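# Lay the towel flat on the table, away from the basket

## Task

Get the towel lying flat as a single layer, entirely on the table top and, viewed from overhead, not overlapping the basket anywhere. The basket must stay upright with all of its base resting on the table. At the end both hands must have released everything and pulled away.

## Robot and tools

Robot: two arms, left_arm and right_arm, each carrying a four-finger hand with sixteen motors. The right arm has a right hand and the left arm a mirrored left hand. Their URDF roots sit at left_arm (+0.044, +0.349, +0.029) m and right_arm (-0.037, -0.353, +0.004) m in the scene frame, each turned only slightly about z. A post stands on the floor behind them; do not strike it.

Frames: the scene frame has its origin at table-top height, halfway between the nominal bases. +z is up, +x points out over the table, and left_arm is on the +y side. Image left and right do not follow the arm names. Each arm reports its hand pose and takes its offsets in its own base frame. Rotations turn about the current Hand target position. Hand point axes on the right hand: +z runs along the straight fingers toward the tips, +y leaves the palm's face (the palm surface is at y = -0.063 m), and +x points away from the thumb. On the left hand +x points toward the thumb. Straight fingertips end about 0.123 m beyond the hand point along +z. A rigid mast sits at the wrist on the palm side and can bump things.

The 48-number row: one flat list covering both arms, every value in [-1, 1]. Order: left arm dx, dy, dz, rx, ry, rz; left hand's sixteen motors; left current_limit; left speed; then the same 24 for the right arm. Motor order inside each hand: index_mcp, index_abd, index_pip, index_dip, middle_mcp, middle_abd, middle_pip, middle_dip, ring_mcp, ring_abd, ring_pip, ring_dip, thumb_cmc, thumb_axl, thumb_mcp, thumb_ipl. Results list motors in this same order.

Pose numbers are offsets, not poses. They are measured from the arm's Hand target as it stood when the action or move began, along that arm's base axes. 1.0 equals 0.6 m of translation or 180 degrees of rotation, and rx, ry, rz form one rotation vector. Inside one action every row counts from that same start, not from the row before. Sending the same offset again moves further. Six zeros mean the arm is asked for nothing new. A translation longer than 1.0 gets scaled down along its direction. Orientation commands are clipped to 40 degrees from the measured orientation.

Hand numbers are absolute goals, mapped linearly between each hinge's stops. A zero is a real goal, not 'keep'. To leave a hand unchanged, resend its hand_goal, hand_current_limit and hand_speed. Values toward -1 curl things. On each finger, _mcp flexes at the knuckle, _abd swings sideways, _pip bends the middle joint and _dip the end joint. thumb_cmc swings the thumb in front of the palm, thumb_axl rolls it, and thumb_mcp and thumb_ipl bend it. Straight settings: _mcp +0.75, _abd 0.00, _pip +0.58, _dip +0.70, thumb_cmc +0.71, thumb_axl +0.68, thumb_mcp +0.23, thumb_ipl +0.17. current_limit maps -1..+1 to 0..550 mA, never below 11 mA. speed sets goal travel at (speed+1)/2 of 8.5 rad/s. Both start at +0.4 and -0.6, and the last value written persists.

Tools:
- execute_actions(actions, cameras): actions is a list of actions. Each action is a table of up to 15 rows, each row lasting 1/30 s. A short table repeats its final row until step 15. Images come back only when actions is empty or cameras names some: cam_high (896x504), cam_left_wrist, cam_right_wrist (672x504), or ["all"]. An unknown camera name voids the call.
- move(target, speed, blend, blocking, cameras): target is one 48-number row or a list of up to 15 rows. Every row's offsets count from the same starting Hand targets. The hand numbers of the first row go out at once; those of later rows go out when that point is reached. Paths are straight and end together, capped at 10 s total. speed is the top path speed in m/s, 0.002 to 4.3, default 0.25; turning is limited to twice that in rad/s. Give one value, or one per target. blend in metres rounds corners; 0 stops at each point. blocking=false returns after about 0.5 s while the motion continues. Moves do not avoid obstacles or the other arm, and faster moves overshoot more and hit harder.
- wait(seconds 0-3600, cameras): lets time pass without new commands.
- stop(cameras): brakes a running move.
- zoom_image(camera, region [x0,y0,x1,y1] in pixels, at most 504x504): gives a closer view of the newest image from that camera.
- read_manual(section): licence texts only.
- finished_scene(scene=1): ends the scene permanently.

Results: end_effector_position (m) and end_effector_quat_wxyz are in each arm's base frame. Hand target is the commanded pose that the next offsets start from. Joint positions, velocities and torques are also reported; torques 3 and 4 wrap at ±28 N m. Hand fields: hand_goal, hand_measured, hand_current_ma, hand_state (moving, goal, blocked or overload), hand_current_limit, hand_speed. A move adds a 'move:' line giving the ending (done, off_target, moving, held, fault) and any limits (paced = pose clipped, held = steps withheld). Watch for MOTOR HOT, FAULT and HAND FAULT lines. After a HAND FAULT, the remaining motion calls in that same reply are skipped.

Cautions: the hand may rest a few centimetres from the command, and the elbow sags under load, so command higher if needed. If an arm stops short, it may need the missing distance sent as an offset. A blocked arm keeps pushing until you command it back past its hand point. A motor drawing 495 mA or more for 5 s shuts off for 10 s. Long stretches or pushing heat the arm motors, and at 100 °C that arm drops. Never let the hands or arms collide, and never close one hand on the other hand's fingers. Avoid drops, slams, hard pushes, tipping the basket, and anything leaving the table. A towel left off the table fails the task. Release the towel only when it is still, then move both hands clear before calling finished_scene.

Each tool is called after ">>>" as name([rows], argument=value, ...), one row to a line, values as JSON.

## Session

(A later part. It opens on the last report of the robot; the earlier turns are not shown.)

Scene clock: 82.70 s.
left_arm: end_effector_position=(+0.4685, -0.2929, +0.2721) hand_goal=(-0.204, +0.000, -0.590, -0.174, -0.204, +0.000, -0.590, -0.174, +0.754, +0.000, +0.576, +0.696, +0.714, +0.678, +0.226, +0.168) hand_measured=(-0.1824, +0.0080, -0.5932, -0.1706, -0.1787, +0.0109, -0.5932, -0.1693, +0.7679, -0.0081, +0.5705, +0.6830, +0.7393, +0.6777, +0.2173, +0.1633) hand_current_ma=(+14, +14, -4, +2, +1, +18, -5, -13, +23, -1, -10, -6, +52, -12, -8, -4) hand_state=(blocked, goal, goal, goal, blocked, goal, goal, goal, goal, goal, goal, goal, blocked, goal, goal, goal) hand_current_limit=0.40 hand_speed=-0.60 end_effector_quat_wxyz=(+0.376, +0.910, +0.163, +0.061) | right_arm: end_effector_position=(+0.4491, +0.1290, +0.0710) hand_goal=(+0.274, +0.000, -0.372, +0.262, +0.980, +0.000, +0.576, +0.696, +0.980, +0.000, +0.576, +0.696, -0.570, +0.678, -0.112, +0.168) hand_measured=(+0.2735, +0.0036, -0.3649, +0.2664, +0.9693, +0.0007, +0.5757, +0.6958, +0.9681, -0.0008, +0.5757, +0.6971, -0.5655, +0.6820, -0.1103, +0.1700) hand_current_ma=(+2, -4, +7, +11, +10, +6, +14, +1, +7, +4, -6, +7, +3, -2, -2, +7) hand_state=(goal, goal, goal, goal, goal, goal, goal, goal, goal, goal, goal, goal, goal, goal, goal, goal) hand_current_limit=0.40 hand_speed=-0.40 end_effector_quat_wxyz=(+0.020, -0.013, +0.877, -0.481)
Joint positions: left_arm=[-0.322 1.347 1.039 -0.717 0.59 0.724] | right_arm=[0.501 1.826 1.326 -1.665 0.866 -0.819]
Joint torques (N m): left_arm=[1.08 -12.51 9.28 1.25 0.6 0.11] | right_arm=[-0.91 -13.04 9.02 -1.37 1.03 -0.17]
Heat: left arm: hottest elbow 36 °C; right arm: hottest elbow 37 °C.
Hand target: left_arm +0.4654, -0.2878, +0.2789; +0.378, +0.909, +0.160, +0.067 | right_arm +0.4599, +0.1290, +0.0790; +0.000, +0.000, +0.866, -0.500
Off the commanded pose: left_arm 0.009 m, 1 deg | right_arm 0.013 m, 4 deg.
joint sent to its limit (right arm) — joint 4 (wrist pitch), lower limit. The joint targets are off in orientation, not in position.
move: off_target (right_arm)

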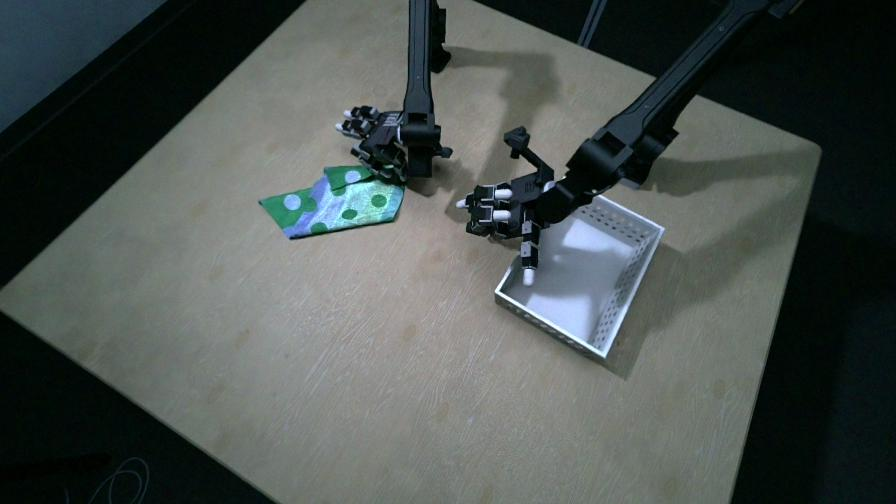

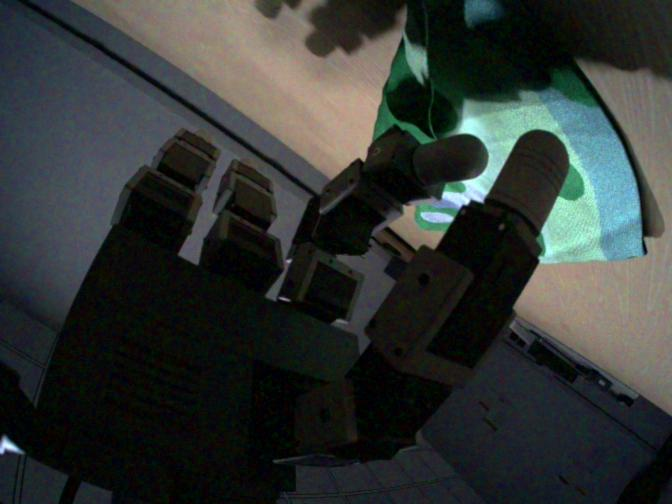

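>>> move([
  [0,0,0,0,0,0,-0.205,0,-0.591,-0.174,-0.205,0,-0.591,-0.174,0.754,0,0.576,0.696,0.714,0.678,0.226,0.168,0.4,-0.6,-0.025,0.0,-0.097,0,0,0,0.274,0,-0.372,0.261,0.98,0,0.576,0.696,0.98,0,0.576,0.696,-0.571,0.678,-0.112,0.168,0.4,-0.85],
  [0,0,0,0,0,0,-0.205,0,-0.591,-0.174,-0.205,0,-0.591,-0.174,0.754,0,0.576,0.696,0.714,0.678,0.226,0.168,0.4,-0.6,-0.025,0.0,-0.097,0,0,0,-0.25,0,-0.08,0.333,0.98,0,0.576,0.696,0.98,0,0.576,0.696,-0.571,0.678,-0.225,0.168,0.6,-0.85],
  [0,0,0,0,0,0,-0.205,0,-0.591,-0.174,-0.205,0,-0.591,-0.174,0.754,0,0.576,0.696,0.714,0.678,0.226,0.168,0.4,-0.6,-0.025,0.0,0.05,0,0,0,-0.25,0,-0.08,0.333,0.98,0,0.576,0.696,0.98,0,0.576,0.696,-0.571,0.678,-0.225,0.168,0.6,-0.85],
], speed=0.1, cameras=["cam_high","cam_right_wrist"])

>>> zoom_image(camera="cam_high", region=[230, 60, 450, 260])

Scene clock: 87.37 s.
left_arm: end_effector_position=(+0.4685, -0.2929, +0.2721) hand_goal=(-0.204, +0.000, -0.590, -0.174, -0.204, +0.000, -0.590, -0.174, +0.754, +0.000, +0.576, +0.696, +0.714, +0.678, +0.226, +0.168) hand_measured=(-0.1824, +0.0080, -0.5932, -0.1693, -0.1787, +0.0109, -0.5920, -0.1693, +0.7679, -0.0081, +0.5705, +0.6830, +0.7393, +0.6767, +0.2173, +0.1633) hand_current_ma=(+5, +10, -2, +3, +22, +15, -8, +2, +6, +11, -23, -24, +25, -12, -9, -2) hand_state=(blocked, goal, goal, goal, blocked, goal, goal, goal, goal, goal, goal, goal, blocked, goal, goal, goal) hand_current_limit=0.40 hand_speed=-0.60 end_effector_quat_wxyz=(+0.376, +0.910, +0.163, +0.061) | right_arm: end_effector_position=(+0.4455, +0.1299, +0.1021) hand_goal=(-0.250, +0.000, -0.080, +0.334, +0.980, +0.000, +0.576, +0.696, +0.980, +0.000, +0.576, +0.696, -0.570, +0.678, -0.224, +0.168) hand_measured=(-0.0762, -0.0066, -0.0377, +0.3429, +0.9693, -0.0008, +0.5744, +0.6958, +0.9681, -0.0008, +0.5757, +0.6971, -0.5655, +0.6830, -0.1479, +0.2043) hand_current_ma=(+347, -15, +34, -2, +3, +13, +3, -9, +1, +7, -6, -5, -4, -11, +106, +38) hand_state=(blocked, goal, blocked, goal, goal, goal, goal, goal, goal, goal, goal, goal, goal, goal, blocked, blocked) hand_current_limit=0.60 hand_speed=-0.85 end_effector_quat_wxyz=(+0.037, -0.015, +0.884, -0.466)
Joint positions: left_arm=[-0.322 1.347 1.039 -0.717 0.59 0.724] | right_arm=[0.501 1.747 1.319 -1.667 0.862 -0.858]
Joint torques (N m): left_arm=[1.03 -12.4 9.22 1.21 0.63 0.12] | right_arm=[0.26 -13.51 7.01 -1.25 1 -0.14]
Heat: left arm: hottest elbow 36 °C; right arm: hottest elbow 36 °C.
Hand target: left_arm +0.4654, -0.2878, +0.2789; +0.378, +0.909, +0.160, +0.067 | right_arm +0.4449, +0.1290, +0.1090; +0.000, +0.000, +0.866, -0.500
Off the commanded pose: left_arm 0.009 m, 1 deg | right_arm 0.007 m, 6 deg.
joint sent to its limit (right arm) — joint 4 (wrist pitch), lower limit. The joint targets are off in orientation, not in position.
move: off_target (right_arm); target 2's new numbers were sent with right_arm's hand 0.016 m and 1 deg from that target

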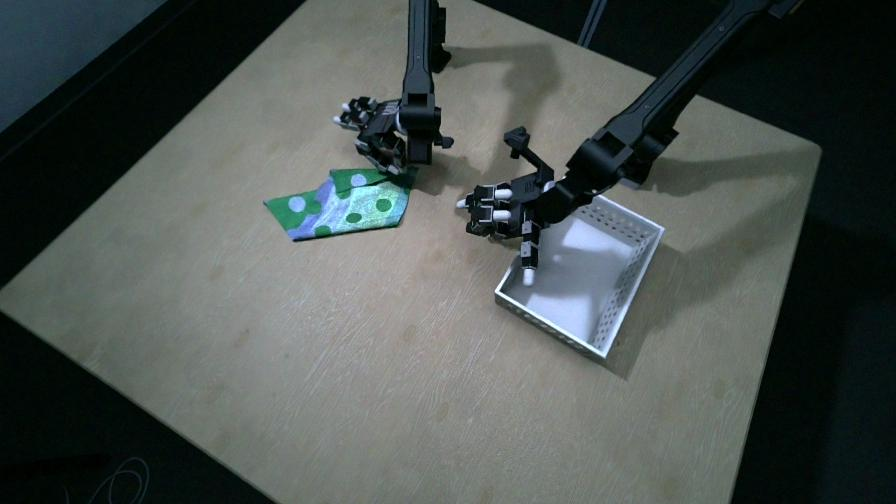

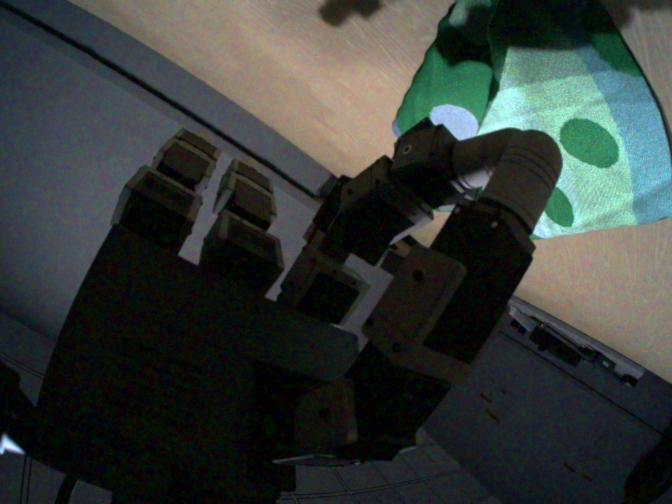

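Scaled by 2.291 from the camera's image (finer frame: 1280x720).

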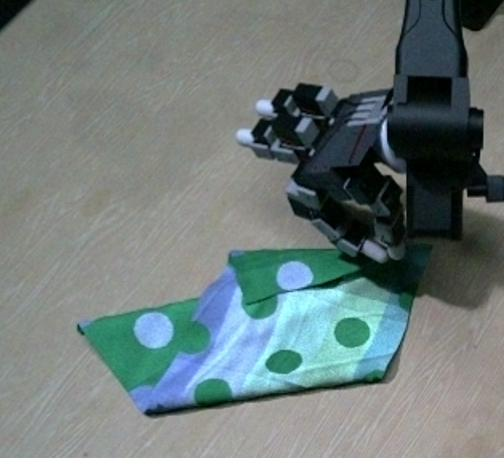

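>>> move([
  [0,0,0,0,0,0,-0.205,0,-0.591,-0.174,-0.205,0,-0.591,-0.174,0.754,0,0.576,0.696,0.714,0.678,0.226,0.168,0.4,-0.6,-0.02,0.005,-0.06,0,0,0,0.479,0,-0.518,0.116,0.98,0,0.576,0.696,0.98,0,0.576,0.696,-0.571,0.678,-0.112,0.168,0.4,-0.4],
  [0,0,0,0,0,0,-0.205,0,-0.591,-0.174,-0.205,0,-0.591,-0.174,0.754,0,0.576,0.696,0.714,0.678,0.226,0.168,0.4,-0.6,-0.02,0.005,-0.12,0,0,0,0.479,0,-0.518,0.116,0.98,0,0.576,0.696,0.98,0,0.576,0.696,-0.571,0.678,-0.112,0.168,0.4,-0.4],
], speed=0.12, cameras=["cam_high","cam_right_wrist"])

>>> zoom_image(camera="cam_high", region=[330, 80, 450, 200])

>>> zoom_image(camera="cam_right_wrist", region=[360, 0, 672, 320])

Scene clock: 89.93 s.
left_arm: end_effector_position=(+0.4685, -0.2929, +0.2721) hand_goal=(-0.204, +0.000, -0.590, -0.174, -0.204, +0.000, -0.590, -0.174, +0.754, +0.000, +0.576, +0.696, +0.714, +0.678, +0.226, +0.168) hand_measured=(-0.1824, +0.0065, -0.5932, -0.1693, -0.1787, +0.0124, -0.5932, -0.1693, +0.7667, -0.0096, +0.5705, +0.6830, +0.7393, +0.6767, +0.2173, +0.1633) hand_current_ma=(+23, +17, -15, -6, +29, -4, +1, -4, +4, -1, +4, -24, +20, +2, +0, -11) hand_state=(blocked, goal, goal, goal, blocked, goal, goal, goal, goal, goal, goal, goal, blocked, goal, goal, goal) hand_current_limit=0.40 hand_speed=-0.60 end_effector_quat_wxyz=(+0.376, +0.910, +0.163, +0.061) | right_arm: end_effector_position=(+0.4335, +0.1253, +0.0350) hand_goal=(+0.480, +0.000, -0.518, +0.116, +0.980, +0.000, +0.576, +0.696, +0.980, +0.000, +0.576, +0.696, -0.570, +0.678, -0.112, +0.168) hand_measured=(+0.4773, -0.0052, -0.5163, +0.1186, +0.9693, +0.0007, +0.5757, +0.6958, +0.9681, +0.0007, +0.5757, +0.6958, -0.5693, +0.6777, -0.1103, +0.1700) hand_current_ma=(+3, -6, +9, +1, +10, +13, +4, +6, +1, +2, -12, +6, +4, -2, +4, +16) hand_state=(goal, goal, goal, goal, goal, goal, goal, goal, goal, goal, goal, goal, goal, goal, goal, goal) hand_current_limit=0.40 hand_speed=-0.40 end_effector_quat_wxyz=(-0.001, -0.001, +0.868, -0.496)
Joint positions: left_arm=[-0.322 1.347 1.039 -0.717 0.59 0.724] | right_arm=[0.514 1.889 1.287 -1.667 0.848 -0.733]
Joint torques (N m): left_arm=[0.79 -12.4 9.32 1.18 0.64 0.11] | right_arm=[1.26 -14.15 6.17 -1.43 0.65 0.03]
Heat: left arm: hottest elbow 36 °C; right arm: hottest elbow 36 °C.
Hand target: left_arm +0.4654, -0.2878, +0.2789; +0.378, +0.909, +0.160, +0.067 | right_arm +0.4330, +0.1320, +0.0371; +0.000, +0.000, +0.866, -0.500
Off the commanded pose: left_arm 0.009 m, 1 deg | right_arm 0.007 m, 0 deg.
joint sent to its limit (right arm) — joint 4 (wrist pitch), lower limit. The joint targets still meet the commanded pose.
move: done

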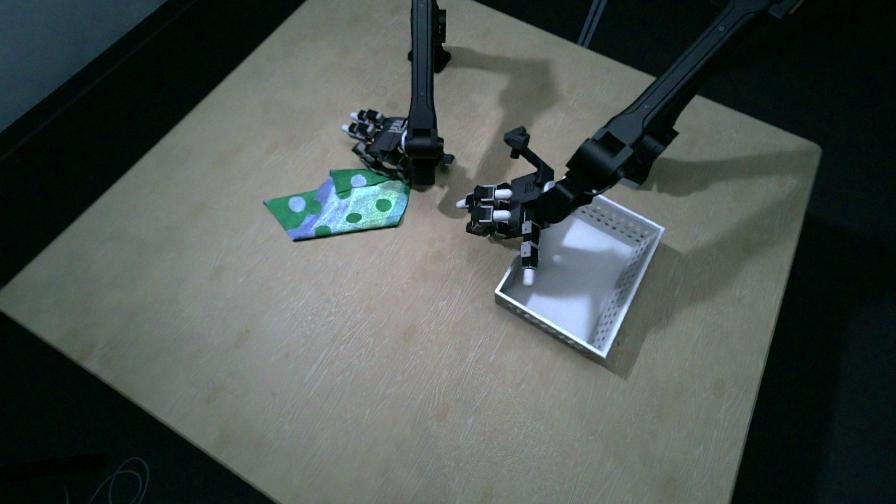

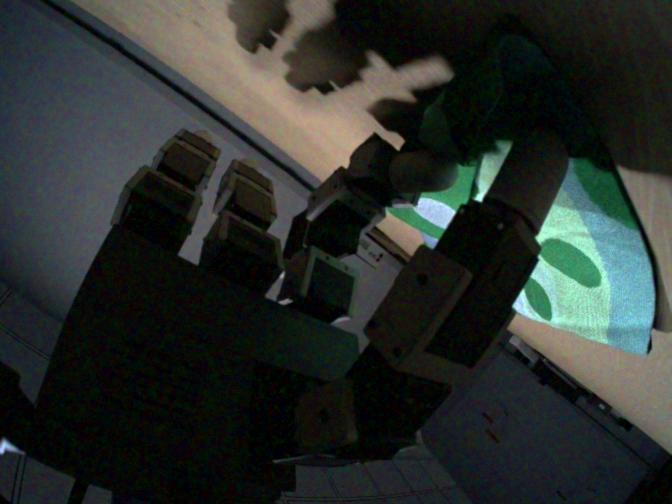

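Scaled by 4.200 from the camera's image (finer frame: 1280x720).

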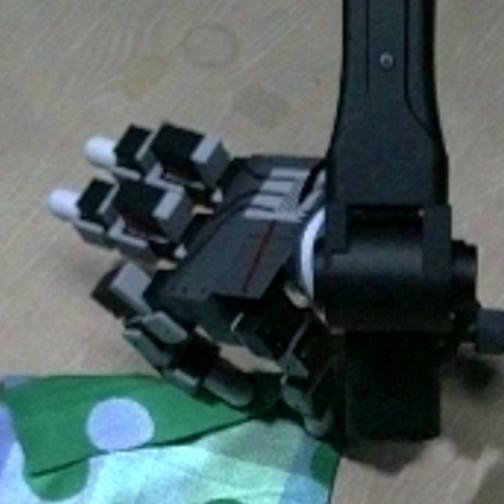

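Scaled by 1.575 from the camera's image (finer frame: 960x720).

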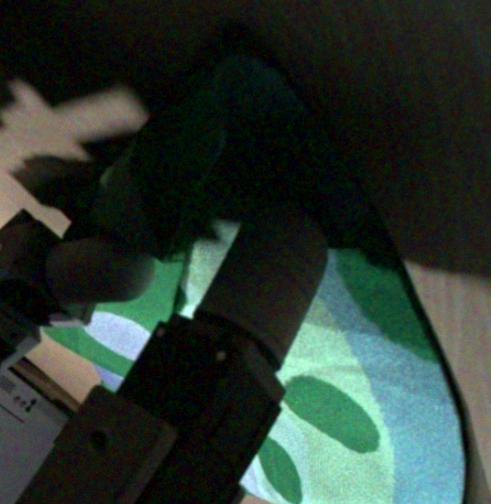

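>>> move(target=[0,0,0,0,0,0,-0.205,0,-0.591,-0.174,-0.205,0,-0.591,-0.174,0.754,0,0.576,0.696,0.714,0.678,0.226,0.168,0.4,-0.6,0,0,-0.025,0,0,0,0.479,0,-0.518,0.116,0.98,0,0.576,0.696,0.98,0,0.576,0.696,-0.571,0.678,-0.112,0.168,0.4,-0.4], speed=0.06)

>>> move(target=[0,0,0,0,0,0,-0.205,0,-0.591,-0.174,-0.205,0,-0.591,-0.174,0.754,0,0.576,0.696,0.714,0.678,0.226,0.168,0.4,-0.6,0,0,-0.017,0,0,0,0.479,0,-0.518,0.116,0.98,0,0.576,0.696,0.98,0,0.576,0.696,-0.571,0.678,-0.112,0.168,0.4,-0.4], speed=0.06)

Scene clock: 90.83 s.
left_arm: end_effector_position=(+0.4685, -0.2929, +0.2721) hand_goal=(-0.204, +0.000, -0.590, -0.174, -0.204, +0.000, -0.590, -0.174, +0.754, +0.000, +0.576, +0.696, +0.714, +0.678, +0.226, +0.168) hand_measured=(-0.1836, +0.0080, -0.5932, -0.1706, -0.1799, +0.0124, -0.5932, -0.1693, +0.7667, -0.0081, +0.5705, +0.6843, +0.7381, +0.6767, +0.2183, +0.1633) hand_current_ma=(+42, +9, -9, -10, +23, +14, -3, +11, +17, -7, -12, +5, +20, +11, -8, +0) hand_state=(blocked, goal, goal, goal, blocked, goal, goal, goal, goal, goal, goal, goal, blocked, goal, goal, goal) hand_current_limit=0.40 hand_speed=-0.60 end_effector_quat_wxyz=(+0.376, +0.910, +0.163, +0.061) | right_arm: end_effector_position=(+0.4342, +0.1257, +0.0335) hand_goal=(+0.480, +0.000, -0.518, +0.116, +0.980, +0.000, +0.576, +0.696, +0.980, +0.000, +0.576, +0.696, -0.570, +0.678, -0.112, +0.168) hand_measured=(+0.4773, -0.0052, -0.5175, +0.1199, +0.9681, +0.0007, +0.5757, +0.6958, +0.9681, -0.0008, +0.5757, +0.6971, -0.5806, +0.6767, -0.1113, +0.1691) hand_current_ma=(-1, -5, +13, +4, -9, +2, +4, -6, -3, +0, -19, +3, +4, -9, +6, +13) hand_state=(goal, goal, goal, goal, goal, goal, goal, goal, goal, goal, goal, goal, goal, goal, goal, goal) hand_current_limit=0.40 hand_speed=-0.40 end_effector_quat_wxyz=(+0.001, +0.004, +0.868, -0.497)
Joint positions: left_arm=[-0.322 1.347 1.039 -0.717 0.59 0.724] | right_arm=[0.516 1.893 1.287 -1.667 0.847 -0.718]
Joint torques (N m): left_arm=[1.14 -12.04 9.29 1.28 0.62 0.12] | right_arm=[1.08 -12.04 5.83 -0.85 0.59 0.06]
Heat: left arm: hottest elbow 36 °C; right arm: hottest elbow 36 °C.
Hand target: left_arm +0.4654, -0.2878, +0.2789; +0.378, +0.909, +0.160, +0.067 | right_arm +0.4330, +0.1320, +0.0220; +0.000, +0.000, +0.866, -0.500
Off the commanded pose: left_arm 0.009 m, 1 deg | right_arm 0.013 m, 1 deg.
move: off_target (right_arm)

Scene clock: 91.40 s.
left_arm: end_effector_position=(+0.4685, -0.2929, +0.2721) hand_goal=(-0.204, +0.000, -0.590, -0.174, -0.204, +0.000, -0.590, -0.174, +0.754, +0.000, +0.576, +0.696, +0.714, +0.678, +0.226, +0.168) hand_measured=(-0.1824, +0.0065, -0.5932, -0.1693, -0.1787, +0.0109, -0.5932, -0.1693, +0.7667, -0.0096, +0.5718, +0.6830, +0.7381, +0.6777, +0.2183, +0.1633) hand_current_ma=(+6, +11, -17, +0, +21, +12, -8, -4, +7, +3, +1, -25, +44, -7, -1, -9) hand_state=(blocked, goal, goal, goal, blocked, goal, goal, goal, goal, goal, goal, goal, blocked, goal, goal, goal) hand_current_limit=0.40 hand_speed=-0.60 end_effector_quat_wxyz=(+0.376, +0.910, +0.163, +0.061) | right_arm: end_effector_position=(+0.4353, +0.1260, +0.0326) hand_goal=(+0.480, +0.000, -0.518, +0.116, +0.980, +0.000, +0.576, +0.696, +0.980, +0.000, +0.576, +0.696, -0.570, +0.678, -0.112, +0.168) hand_measured=(+0.4773, -0.0052, -0.5163, +0.1199, +0.9681, +0.0007, +0.5757, +0.6958, +0.9681, +0.0007, +0.5770, +0.6971, -0.5881, +0.6725, -0.1133, +0.1681) hand_current_ma=(-8, -14, +8, +9, +8, +15, +5, -2, +0, -1, -6, +2, -3, +1, -2, +8) hand_state=(goal, goal, goal, goal, goal, goal, goal, goal, goal, goal, goal, goal, goal, goal, goal, goal) hand_current_limit=0.40 hand_speed=-0.40 end_effector_quat_wxyz=(+0.004, +0.007, +0.868, -0.496)
Joint positions: left_arm=[-0.322 1.347 1.039 -0.717 0.59 0.724] | right_arm=[0.516 1.894 1.287 -1.662 0.847 -0.713]
Joint torques (N m): left_arm=[0.91 -12.1 9.35 1.25 0.64 0.1] | right_arm=[0.91 -10.87 5.2 -0.21 0.59 -0.03]
Heat: left arm: hottest elbow 36 °C; right arm: hottest elbow 36 °C.
Hand target: left_arm +0.4654, -0.2878, +0.2789; +0.378, +0.909, +0.160, +0.067 | right_arm +0.4330, +0.1320, +0.0119; +0.000, +0.000, +0.866, -0.500
Off the commanded pose: left_arm 0.009 m, 1 deg | right_arm 0.022 m, 1 deg.
move: off_target (right_arm)

>>> move([
  [0,0,0,0,0,0,-0.205,0,-0.591,-0.174,-0.205,0,-0.591,-0.174,0.754,0,0.576,0.696,0.714,0.678,0.226,0.168,0.4,-0.6,0,0,0,0,0,0,0.23,0,-0.372,0.261,0.98,0,0.576,0.696,0.98,0,0.576,0.696,-0.571,0.678,-0.112,0.168,0.4,-0.8],
], speed=0.06, cameras=["cam_high","cam_right_wrist"])

>>> move([
  [0,0,0,0,0,0,-0.205,0,-0.591,-0.174,-0.205,0,-0.591,-0.174,0.754,0,0.576,0.696,0.714,0.678,0.226,0.168,0.4,-0.6,0,0,0,0,0,0,-0.25,0,-0.08,0.333,0.98,0,0.576,0.696,0.98,0,0.576,0.696,-0.571,0.678,-0.15,0.168,0.5,-0.85],
], speed=0.06, cameras=["cam_high","cam_right_wrist"])

>>> zoom_image(camera="cam_high", region=[330, 80, 450, 200])

>>> zoom_image(camera="cam_right_wrist", region=[360, 0, 672, 320])

Scene clock: 92.33 s.
left_arm: end_effector_position=(+0.4685, -0.2929, +0.2721) hand_goal=(-0.204, +0.000, -0.590, -0.174, -0.204, +0.000, -0.590, -0.174, +0.754, +0.000, +0.576, +0.696, +0.714, +0.678, +0.226, +0.168) hand_measured=(-0.1812, +0.0065, -0.5932, -0.1706, -0.1787, +0.0109, -0.5920, -0.1693, +0.7679, -0.0081, +0.5718, +0.6830, +0.7381, +0.6767, +0.2173, +0.1633) hand_current_ma=(+8, -3, -18, -22, +18, +21, -20, -13, +23, +0, -3, -17, +41, -1, -1, -4) hand_state=(blocked, goal, goal, goal, blocked, goal, goal, goal, goal, goal, goal, goal, blocked, goal, goal, goal) hand_current_limit=0.40 hand_speed=-0.60 end_effector_quat_wxyz=(+0.376, +0.910, +0.163, +0.061) | right_arm: end_effector_position=(+0.4371, +0.1254, +0.0333) hand_goal=(+0.230, +0.000, -0.372, +0.262, +0.980, +0.000, +0.576, +0.696, +0.980, +0.000, +0.576, +0.696, -0.570, +0.678, -0.112, +0.168) hand_measured=(+0.2831, -0.0037, -0.3969, +0.2371, +0.9681, -0.0008, +0.5744, +0.6958, +0.9681, -0.0008, +0.5757, +0.6971, -0.5919, +0.6714, -0.1044, +0.1719) hand_current_ma=(+47, +0, -1, -6, +10, +4, +1, -4, -3, +1, -11, -4, -7, -18, +0, +18) hand_state=(blocked, goal, blocked, blocked, goal, goal, goal, goal, goal, goal, goal, goal, blocked, goal, goal, goal) hand_current_limit=0.40 hand_speed=-0.80 end_effector_quat_wxyz=(+0.008, +0.010, +0.867, -0.498)
Joint positions: left_arm=[-0.322 1.347 1.039 -0.717 0.59 0.724] | right_arm=[0.516 1.894 1.287 -1.662 0.854 -0.704]
Joint torques (N m): left_arm=[1.08 -12.16 9.35 1.25 0.61 0.11] | right_arm=[1.08 -10.75 5.18 -0.27 0.31 -0.06]
Heat: left arm: hottest elbow 36 °C; right arm: hottest elbow 36 °C.
Hand target: left_arm +0.4654, -0.2878, +0.2789; +0.378, +0.909, +0.160, +0.067 | right_arm +0.4331, +0.1320, +0.0119; +0.000, +0.001, +0.866, -0.500
Off the commanded pose: left_arm 0.009 m, 1 deg | right_arm 0.023 m, 1 deg.
move: done

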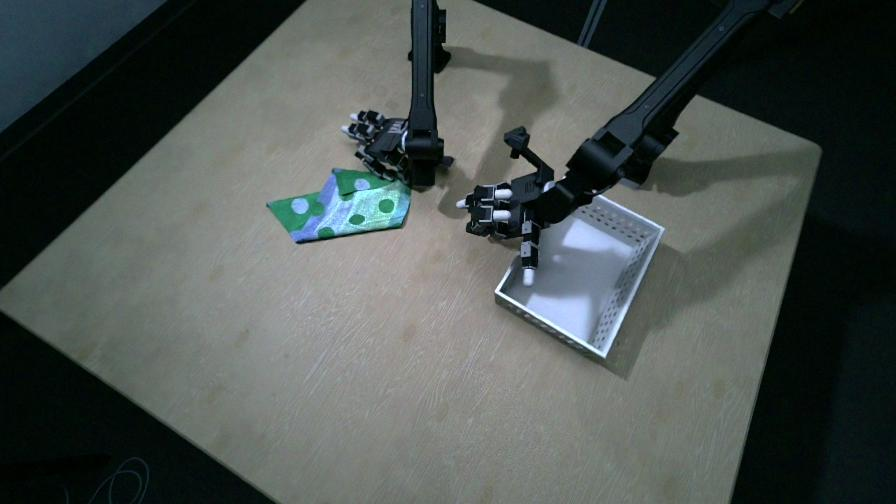

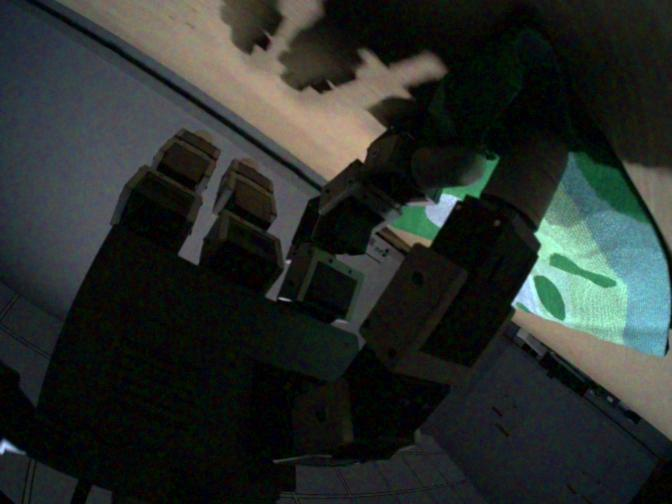

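Scene clock: 93.53 s.
left_arm: end_effector_position=(+0.4685, -0.2929, +0.2721) hand_goal=(-0.204, +0.000, -0.590, -0.174, -0.204, +0.000, -0.590, -0.174, +0.754, +0.000, +0.576, +0.696, +0.714, +0.678, +0.226, +0.168) hand_measured=(-0.1824, +0.0065, -0.5932, -0.1706, -0.1787, +0.0124, -0.5920, -0.1693, +0.7667, -0.0066, +0.5705, +0.6830, +0.7393, +0.6777, +0.2173, +0.1633) hand_current_ma=(+19, -3, -13, -8, +28, +12, -7, +0, -1, +22, +8, -14, +21, -2, -8, +2) hand_state=(blocked, goal, goal, goal, blocked, goal, goal, goal, goal, goal, goal, goal, blocked, goal, goal, goal) hand_current_limit=0.40 hand_speed=-0.60 end_effector_quat_wxyz=(+0.376, +0.910, +0.163, +0.061) | right_arm: end_effector_position=(+0.4408, +0.1240, +0.0348) hand_goal=(-0.250, +0.000, -0.080, +0.334, +0.980, +0.000, +0.576, +0.696, +0.980, +0.000, +0.576, +0.696, -0.570, +0.678, -0.150, +0.168) hand_measured=(-0.0943, -0.0008, -0.0749, +0.3123, +0.9693, -0.0008, +0.5757, +0.6958, +0.9681, +0.0007, +0.5757, +0.6971, -0.5768, +0.6725, -0.0836, +0.1986) hand_current_ma=(+291, -8, +4, -11, +12, +3, +9, -5, +4, +0, -14, -5, +10, -16, +98, +32) hand_state=(blocked, goal, goal, blocked, goal, goal, goal, goal, goal, goal, goal, goal, goal, goal, blocked, blocked) hand_current_limit=0.50 hand_speed=-0.85 end_effector_quat_wxyz=(+0.019, +0.019, +0.865, -0.501)
Joint positions: left_arm=[-0.322 1.347 1.039 -0.717 0.59 0.724] | right_arm=[0.516 1.894 1.287 -1.662 0.865 -0.677]
Joint torques (N m): left_arm=[1.32 -12.4 9.25 1.22 0.61 0.12] | right_arm=[1.67 -10.81 5.2 -0.24 -0.19 -0.28]
Heat: left arm: hottest elbow 36 °C; right arm: hottest elbow 36 °C.
Hand target: left_arm +0.4654, -0.2878, +0.2789; +0.378, +0.909, +0.160, +0.067 | right_arm +0.4331, +0.1320, +0.0119; +0.000, +0.001, +0.866, -0.500
Off the commanded pose: left_arm 0.009 m, 1 deg | right_arm 0.025 m, 3 deg.
move: done

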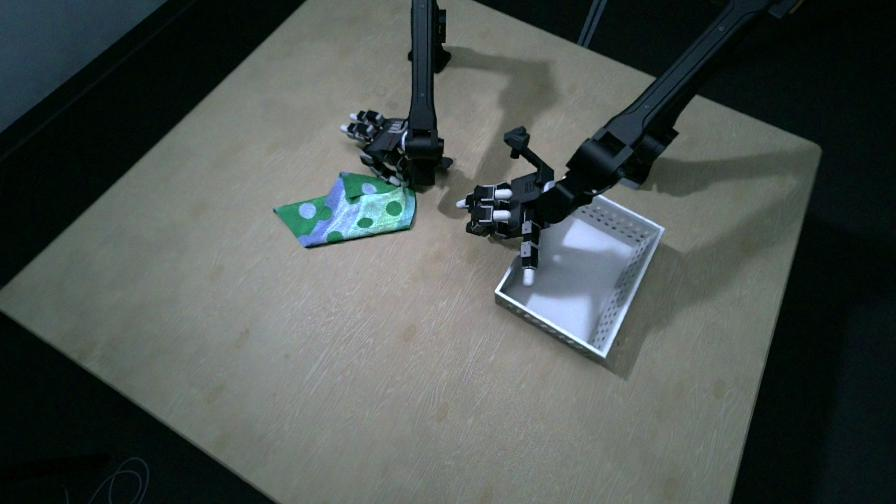

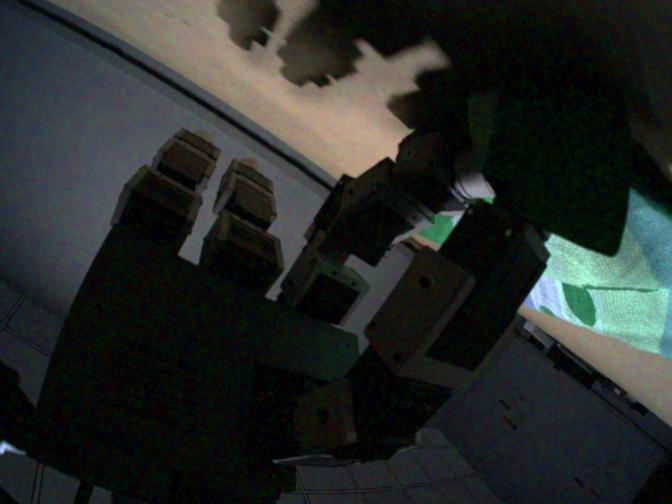

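Scaled by 4.200 from the camera's image (finer frame: 1280x720).

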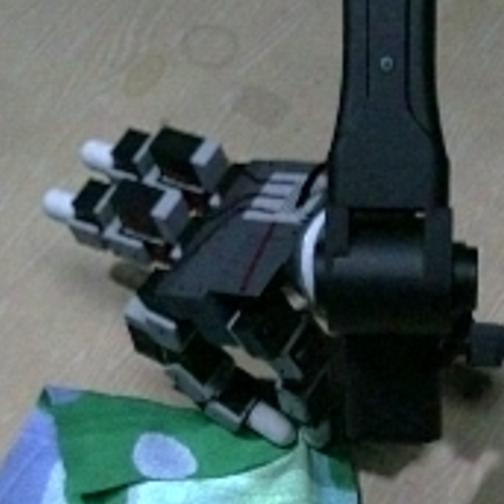

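Scaled by 1.575 from the camera's image (finer frame: 960x720).

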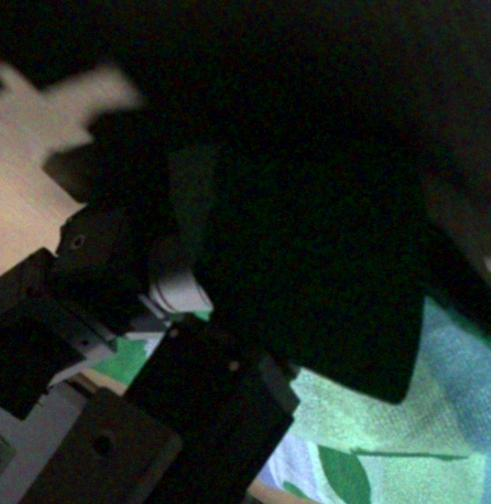

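>>> move([
  [0,0,0,0,0,0,-0.205,0,-0.591,-0.174,-0.205,0,-0.591,-0.174,0.754,0,0.576,0.696,0.714,0.678,0.226,0.168,0.4,-0.6,0,0,0.2,0,0,0,-0.3,0,-0.08,0.333,0.98,0,0.576,0.696,0.98,0,0.576,0.696,-0.571,0.678,-0.15,0.168,0.6,-0.85],
], speed=0.08, cameras=["cam_high","cam_right_wrist"])

>>> zoom_image(camera="cam_high", region=[230, 60, 450, 260])

Scene clock: 95.90 s.
left_arm: end_effector_position=(+0.4685, -0.2929, +0.2721) hand_goal=(-0.204, +0.000, -0.590, -0.174, -0.204, +0.000, -0.590, -0.174, +0.754, +0.000, +0.576, +0.696, +0.714, +0.678, +0.226, +0.168) hand_measured=(-0.1824, +0.0080, -0.5932, -0.1693, -0.1799, +0.0109, -0.5920, -0.1693, +0.7667, -0.0081, +0.5705, +0.6830, +0.7381, +0.6777, +0.2183, +0.1643) hand_current_ma=(+4, +6, -8, +9, +9, +17, -11, -13, -1, +5, -8, -11, +16, -11, +14, -8) hand_state=(blocked, goal, goal, goal, blocked, goal, goal, goal, goal, goal, goal, goal, blocked, goal, goal, goal) hand_current_limit=0.40 hand_speed=-0.60 end_effector_quat_wxyz=(+0.376, +0.910, +0.163, +0.061) | right_arm: end_effector_position=(+0.4310, +0.1324, +0.1213) hand_goal=(-0.300, +0.000, -0.080, +0.334, +0.980, +0.000, +0.576, +0.696, +0.980, +0.000, +0.576, +0.696, -0.570, +0.678, -0.150, +0.168) hand_measured=(-0.1365, +0.0109, -0.0441, +0.3416, +0.9681, +0.0007, +0.5757, +0.6958, +0.9693, +0.0007, +0.5757, +0.6971, -0.5768, +0.6777, -0.0757, +0.2024) hand_current_ma=(+321, -14, +31, +13, +6, +7, +7, +4, +2, -5, -15, -1, -7, -2, +120, +45) hand_state=(blocked, goal, blocked, goal, goal, goal, goal, goal, goal, goal, goal, goal, goal, goal, blocked, blocked) hand_current_limit=0.60 hand_speed=-0.85 end_effector_quat_wxyz=(+0.047, -0.025, +0.889, -0.455)
Joint positions: left_arm=[-0.322 1.347 1.039 -0.717 0.59 0.724] | right_arm=[0.516 1.676 1.287 -1.665 0.854 -0.889]
Joint torques (N m): left_arm=[1.14 -12.16 9.29 1.2 0.61 0.11] | right_arm=[0.03 -13.39 8.06 -1.25 1.02 -0.16]
Heat: left arm: hottest elbow 36 °C; right arm: hottest elbow 36 °C.
Hand target: left_arm +0.4654, -0.2878, +0.2789; +0.378, +0.909, +0.160, +0.067 | right_arm +0.4331, +0.1320, +0.1319; +0.000, +0.001, +0.866, -0.500
Off the commanded pose: left_arm 0.009 m, 1 deg | right_arm 0.011 m, 8 deg.
joint sent to its limit (right arm) — joint 4 (wrist pitch), lower limit. The joint targets are off in orientation, not in position.
move: off_target (right_arm)

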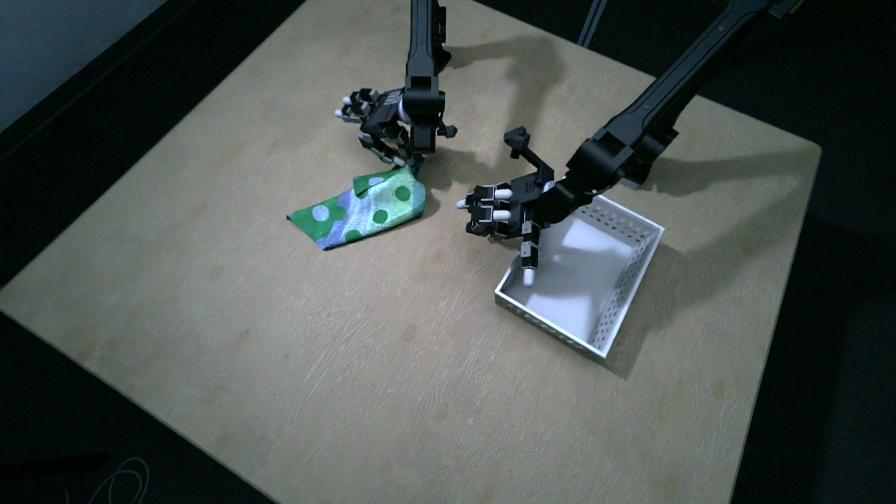

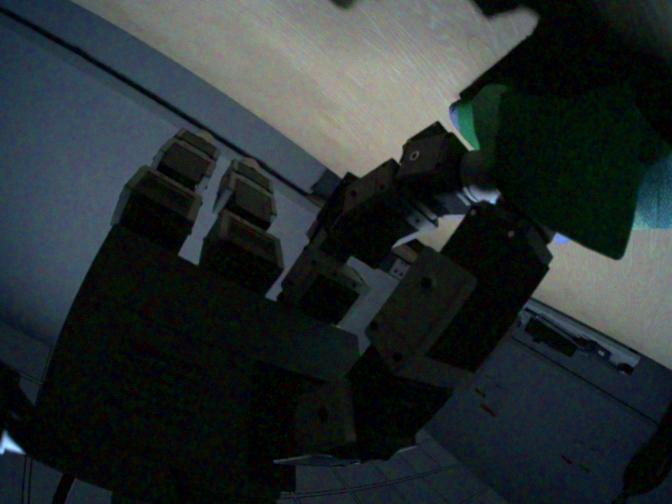

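Scaled by 2.291 from the camera's image (finer frame: 1280x720).

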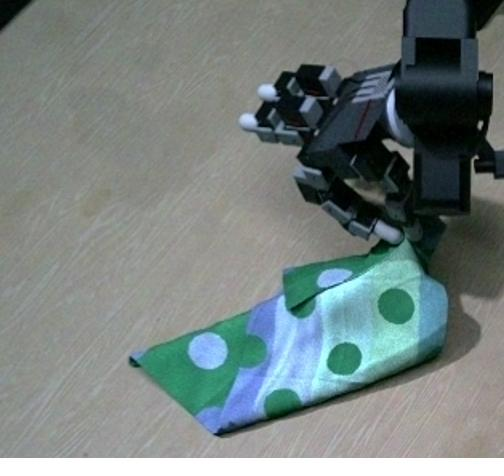

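>>> move([
  [0,0,0,0,0,0,-0.205,0,-0.591,-0.174,-0.205,0,-0.591,-0.174,0.754,0,0.576,0.696,0.714,0.678,0.226,0.168,0.4,-0.6,0.083,-0.05,0.333,0,-0.1667,0,-0.3,0,-0.08,0.333,0.98,0,0.576,0.696,0.98,0,0.576,0.696,-0.571,0.678,-0.15,0.168,0.6,-0.85],
], speed=0.12, cameras=["cam_high","cam_right_wrist"])

>>> zoom_image(camera="cam_high", region=[250, 60, 450, 260])

Scene clock: 98.93 s.
left_arm: end_effector_position=(+0.4685, -0.2929, +0.2721) hand_goal=(-0.204, +0.000, -0.590, -0.174, -0.204, +0.000, -0.590, -0.174, +0.754, +0.000, +0.576, +0.696, +0.714, +0.678, +0.226, +0.168) hand_measured=(-0.1824, +0.0080, -0.5932, -0.1706, -0.1787, +0.0109, -0.5932, -0.1693, +0.7679, -0.0081, +0.5718, +0.6843, +0.7381, +0.6777, +0.2173, +0.1633) hand_current_ma=(+2, -5, -10, -10, +9, +18, -5, +4, +2, -4, -6, -13, +18, -11, -9, +13) hand_state=(blocked, goal, goal, goal, blocked, goal, goal, goal, goal, goal, goal, goal, blocked, goal, goal, goal) hand_current_limit=0.40 hand_speed=-0.60 end_effector_quat_wxyz=(+0.376, +0.910, +0.163, +0.061) | right_arm: end_effector_position=(+0.4748, +0.1065, +0.3048) hand_goal=(-0.300, +0.000, -0.080, +0.334, +0.980, +0.000, +0.576, +0.696, +0.980, +0.000, +0.576, +0.696, -0.570, +0.678, -0.150, +0.168) hand_measured=(-0.1486, +0.0065, -0.0415, +0.3441, +0.9693, -0.0052, +0.5757, +0.6958, +0.9693, -0.0052, +0.5757, +0.6958, -0.5919, +0.6735, -0.0766, +0.2024) hand_current_ma=(+282, -11, +43, -4, +8, +8, -6, -6, +11, +0, -13, -2, +0, -10, +111, +46) hand_state=(blocked, goal, blocked, goal, goal, goal, goal, goal, goal, goal, goal, goal, blocked, goal, blocked, blocked) hand_current_limit=0.60 hand_speed=-0.85 end_effector_quat_wxyz=(+0.255, +0.067, +0.853, -0.450)
Joint positions: left_arm=[-0.322 1.347 1.039 -0.717 0.59 0.724] | right_arm=[0.493 1.429 1.416 -1.665 1.084 -0.856]
Joint torques (N m): left_arm=[0.85 -12.22 9.25 1.2 0.63 0.12] | right_arm=[-0.79 -11.11 11.63 -0.35 1.39 0.16]
Heat: left arm: hottest elbow 36 °C; right arm: hottest elbow 36 °C.
Hand target: left_arm +0.4654, -0.2878, +0.2789; +0.378, +0.909, +0.160, +0.067 | right_arm +0.4828, +0.1022, +0.3316; +0.224, +0.130, +0.837, -0.482
Off the commanded pose: left_arm 0.009 m, 1 deg | right_arm 0.028 m, 9 deg.
joint sent to its limit (right arm) — joint 4 (wrist pitch), lower limit. The joint targets are off in orientation, not in position.
move: off_target (right_arm)

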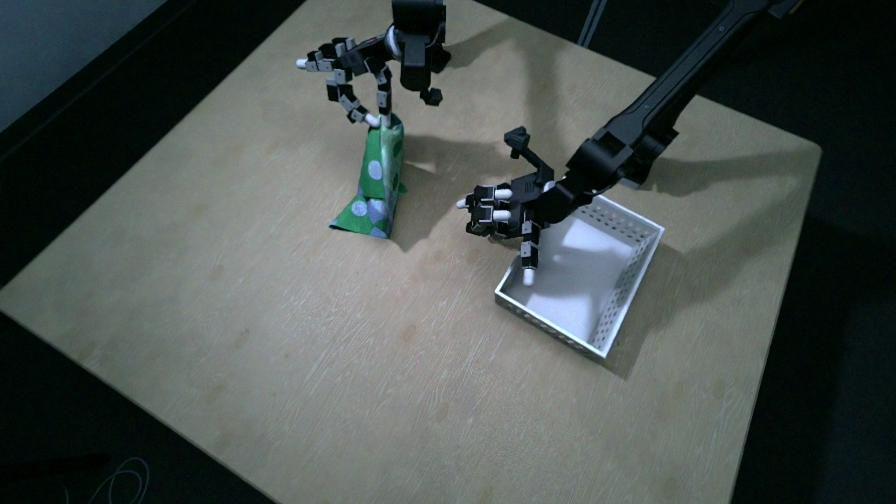

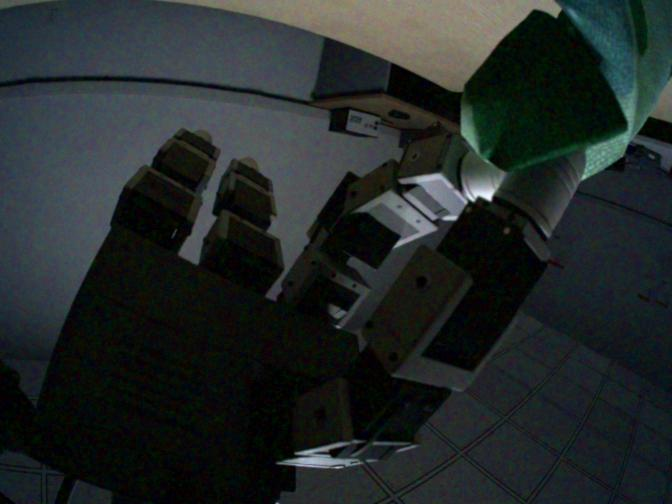

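Scaled by 2.520 from the camera's image (finer frame: 1280x720).

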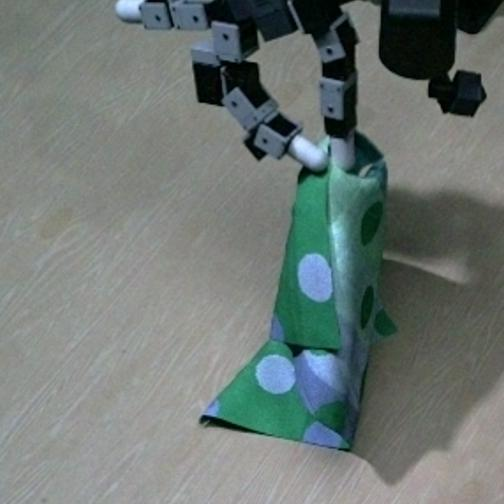

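>>> move([
  [0,0,0,0,0,0,-0.205,0,-0.591,-0.174,-0.205,0,-0.591,-0.174,0.754,0,0.576,0.696,0.714,0.678,0.226,0.168,0.4,-0.6,0.08,-0.05,0.417,0,-0.1667,0,-0.3,0,-0.08,0.333,0.98,0,0.576,0.696,0.98,0,0.576,0.696,-0.571,0.678,-0.15,0.168,0.6,-0.85],
], speed=0.15, cameras=["cam_high","cam_right_wrist"])

>>> zoom_image(camera="cam_high", region=[250, 0, 500, 250])

Scene clock: 101.83 s.
left_arm: end_effector_position=(+0.4685, -0.2929, +0.2721) hand_goal=(-0.204, +0.000, -0.590, -0.174, -0.204, +0.000, -0.590, -0.174, +0.754, +0.000, +0.576, +0.696, +0.714, +0.678, +0.226, +0.168) hand_measured=(-0.1824, +0.0065, -0.5932, -0.1693, -0.1775, +0.0109, -0.5920, -0.1693, +0.7679, -0.0096, +0.5705, +0.6843, +0.7381, +0.6777, +0.2173, +0.1633) hand_current_ma=(+5, +2, -32, +2, +38, +2, +2, +4, +0, +11, -17, -22, +17, -16, -13, +5) hand_state=(blocked, goal, goal, goal, blocked, goal, goal, goal, goal, goal, goal, goal, blocked, goal, goal, goal) hand_current_limit=0.40 hand_speed=-0.60 end_effector_quat_wxyz=(+0.376, +0.910, +0.163, +0.061) | right_arm: end_effector_position=(+0.5301, +0.0799, +0.5667) hand_goal=(-0.300, +0.000, -0.080, +0.334, +0.980, +0.000, +0.576, +0.696, +0.980, +0.000, +0.576, +0.696, -0.570, +0.678, -0.150, +0.168) hand_measured=(-0.2137, +0.0139, -0.0415, +0.3454, +0.9693, -0.0052, +0.5744, +0.6958, +0.9681, -0.0052, +0.5757, +0.6958, -0.6182, +0.6662, -0.0846, +0.1986) hand_current_ma=(+99, -16, +37, +12, +6, +6, +3, +1, +6, +3, -13, +5, -26, -3, +98, +28) hand_state=(blocked, goal, blocked, goal, goal, goal, goal, goal, goal, goal, goal, goal, blocked, goal, blocked, blocked) hand_current_limit=0.60 hand_speed=-0.85 end_effector_quat_wxyz=(+0.456, +0.221, +0.754, -0.418)
Joint positions: left_arm=[-0.322 1.347 1.039 -0.717 0.59 0.724] | right_arm=[0.444 1.452 1.937 -1.665 1.314 -0.858]
Joint torques (N m): left_arm=[1.08 -11.99 9.35 1.17 0.62 0.11] | right_arm=[-0.67 -9.52 11.29 0.23 1.42 -0.07]
Heat: left arm: hottest elbow 36 °C; right arm: hottest elbow 37 °C.
Hand target: left_arm +0.4654, -0.2878, +0.2789; +0.378, +0.909, +0.160, +0.067 | right_arm +0.5309, +0.0721, +0.5817; +0.433, +0.250, +0.750, -0.433
Off the commanded pose: left_arm 0.009 m, 1 deg | right_arm 0.017 m, 5 deg.
joint sent to its limit (right arm) — joint 4 (wrist pitch), lower limit. The joint targets are off in orientation, not in position.
move: off_target (right_arm)

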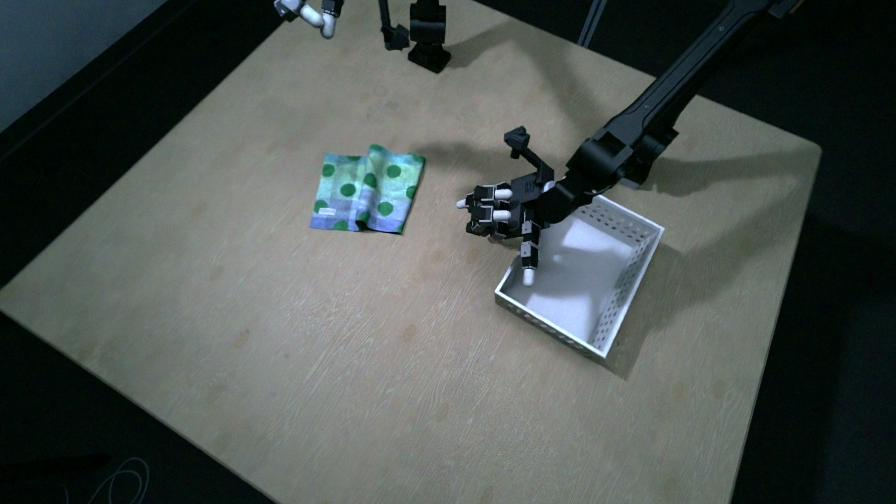

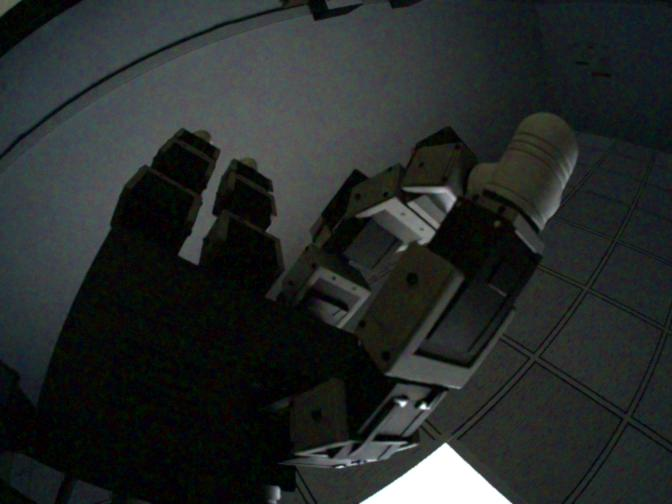

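Scaled by 2.016 from the camera's image (finer frame: 1280x720).

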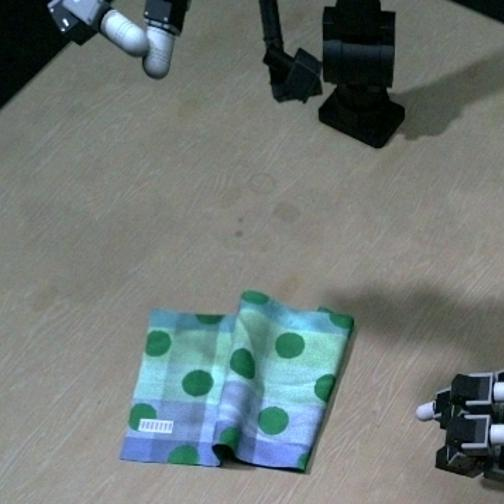

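>>> zoom_image(camera="cam_high", region=[300, 130, 440, 250])

Scaled by 3.600 from the camera's image (finer frame: 1280x720).

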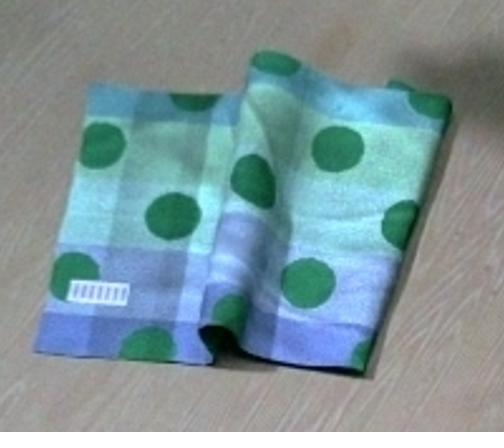

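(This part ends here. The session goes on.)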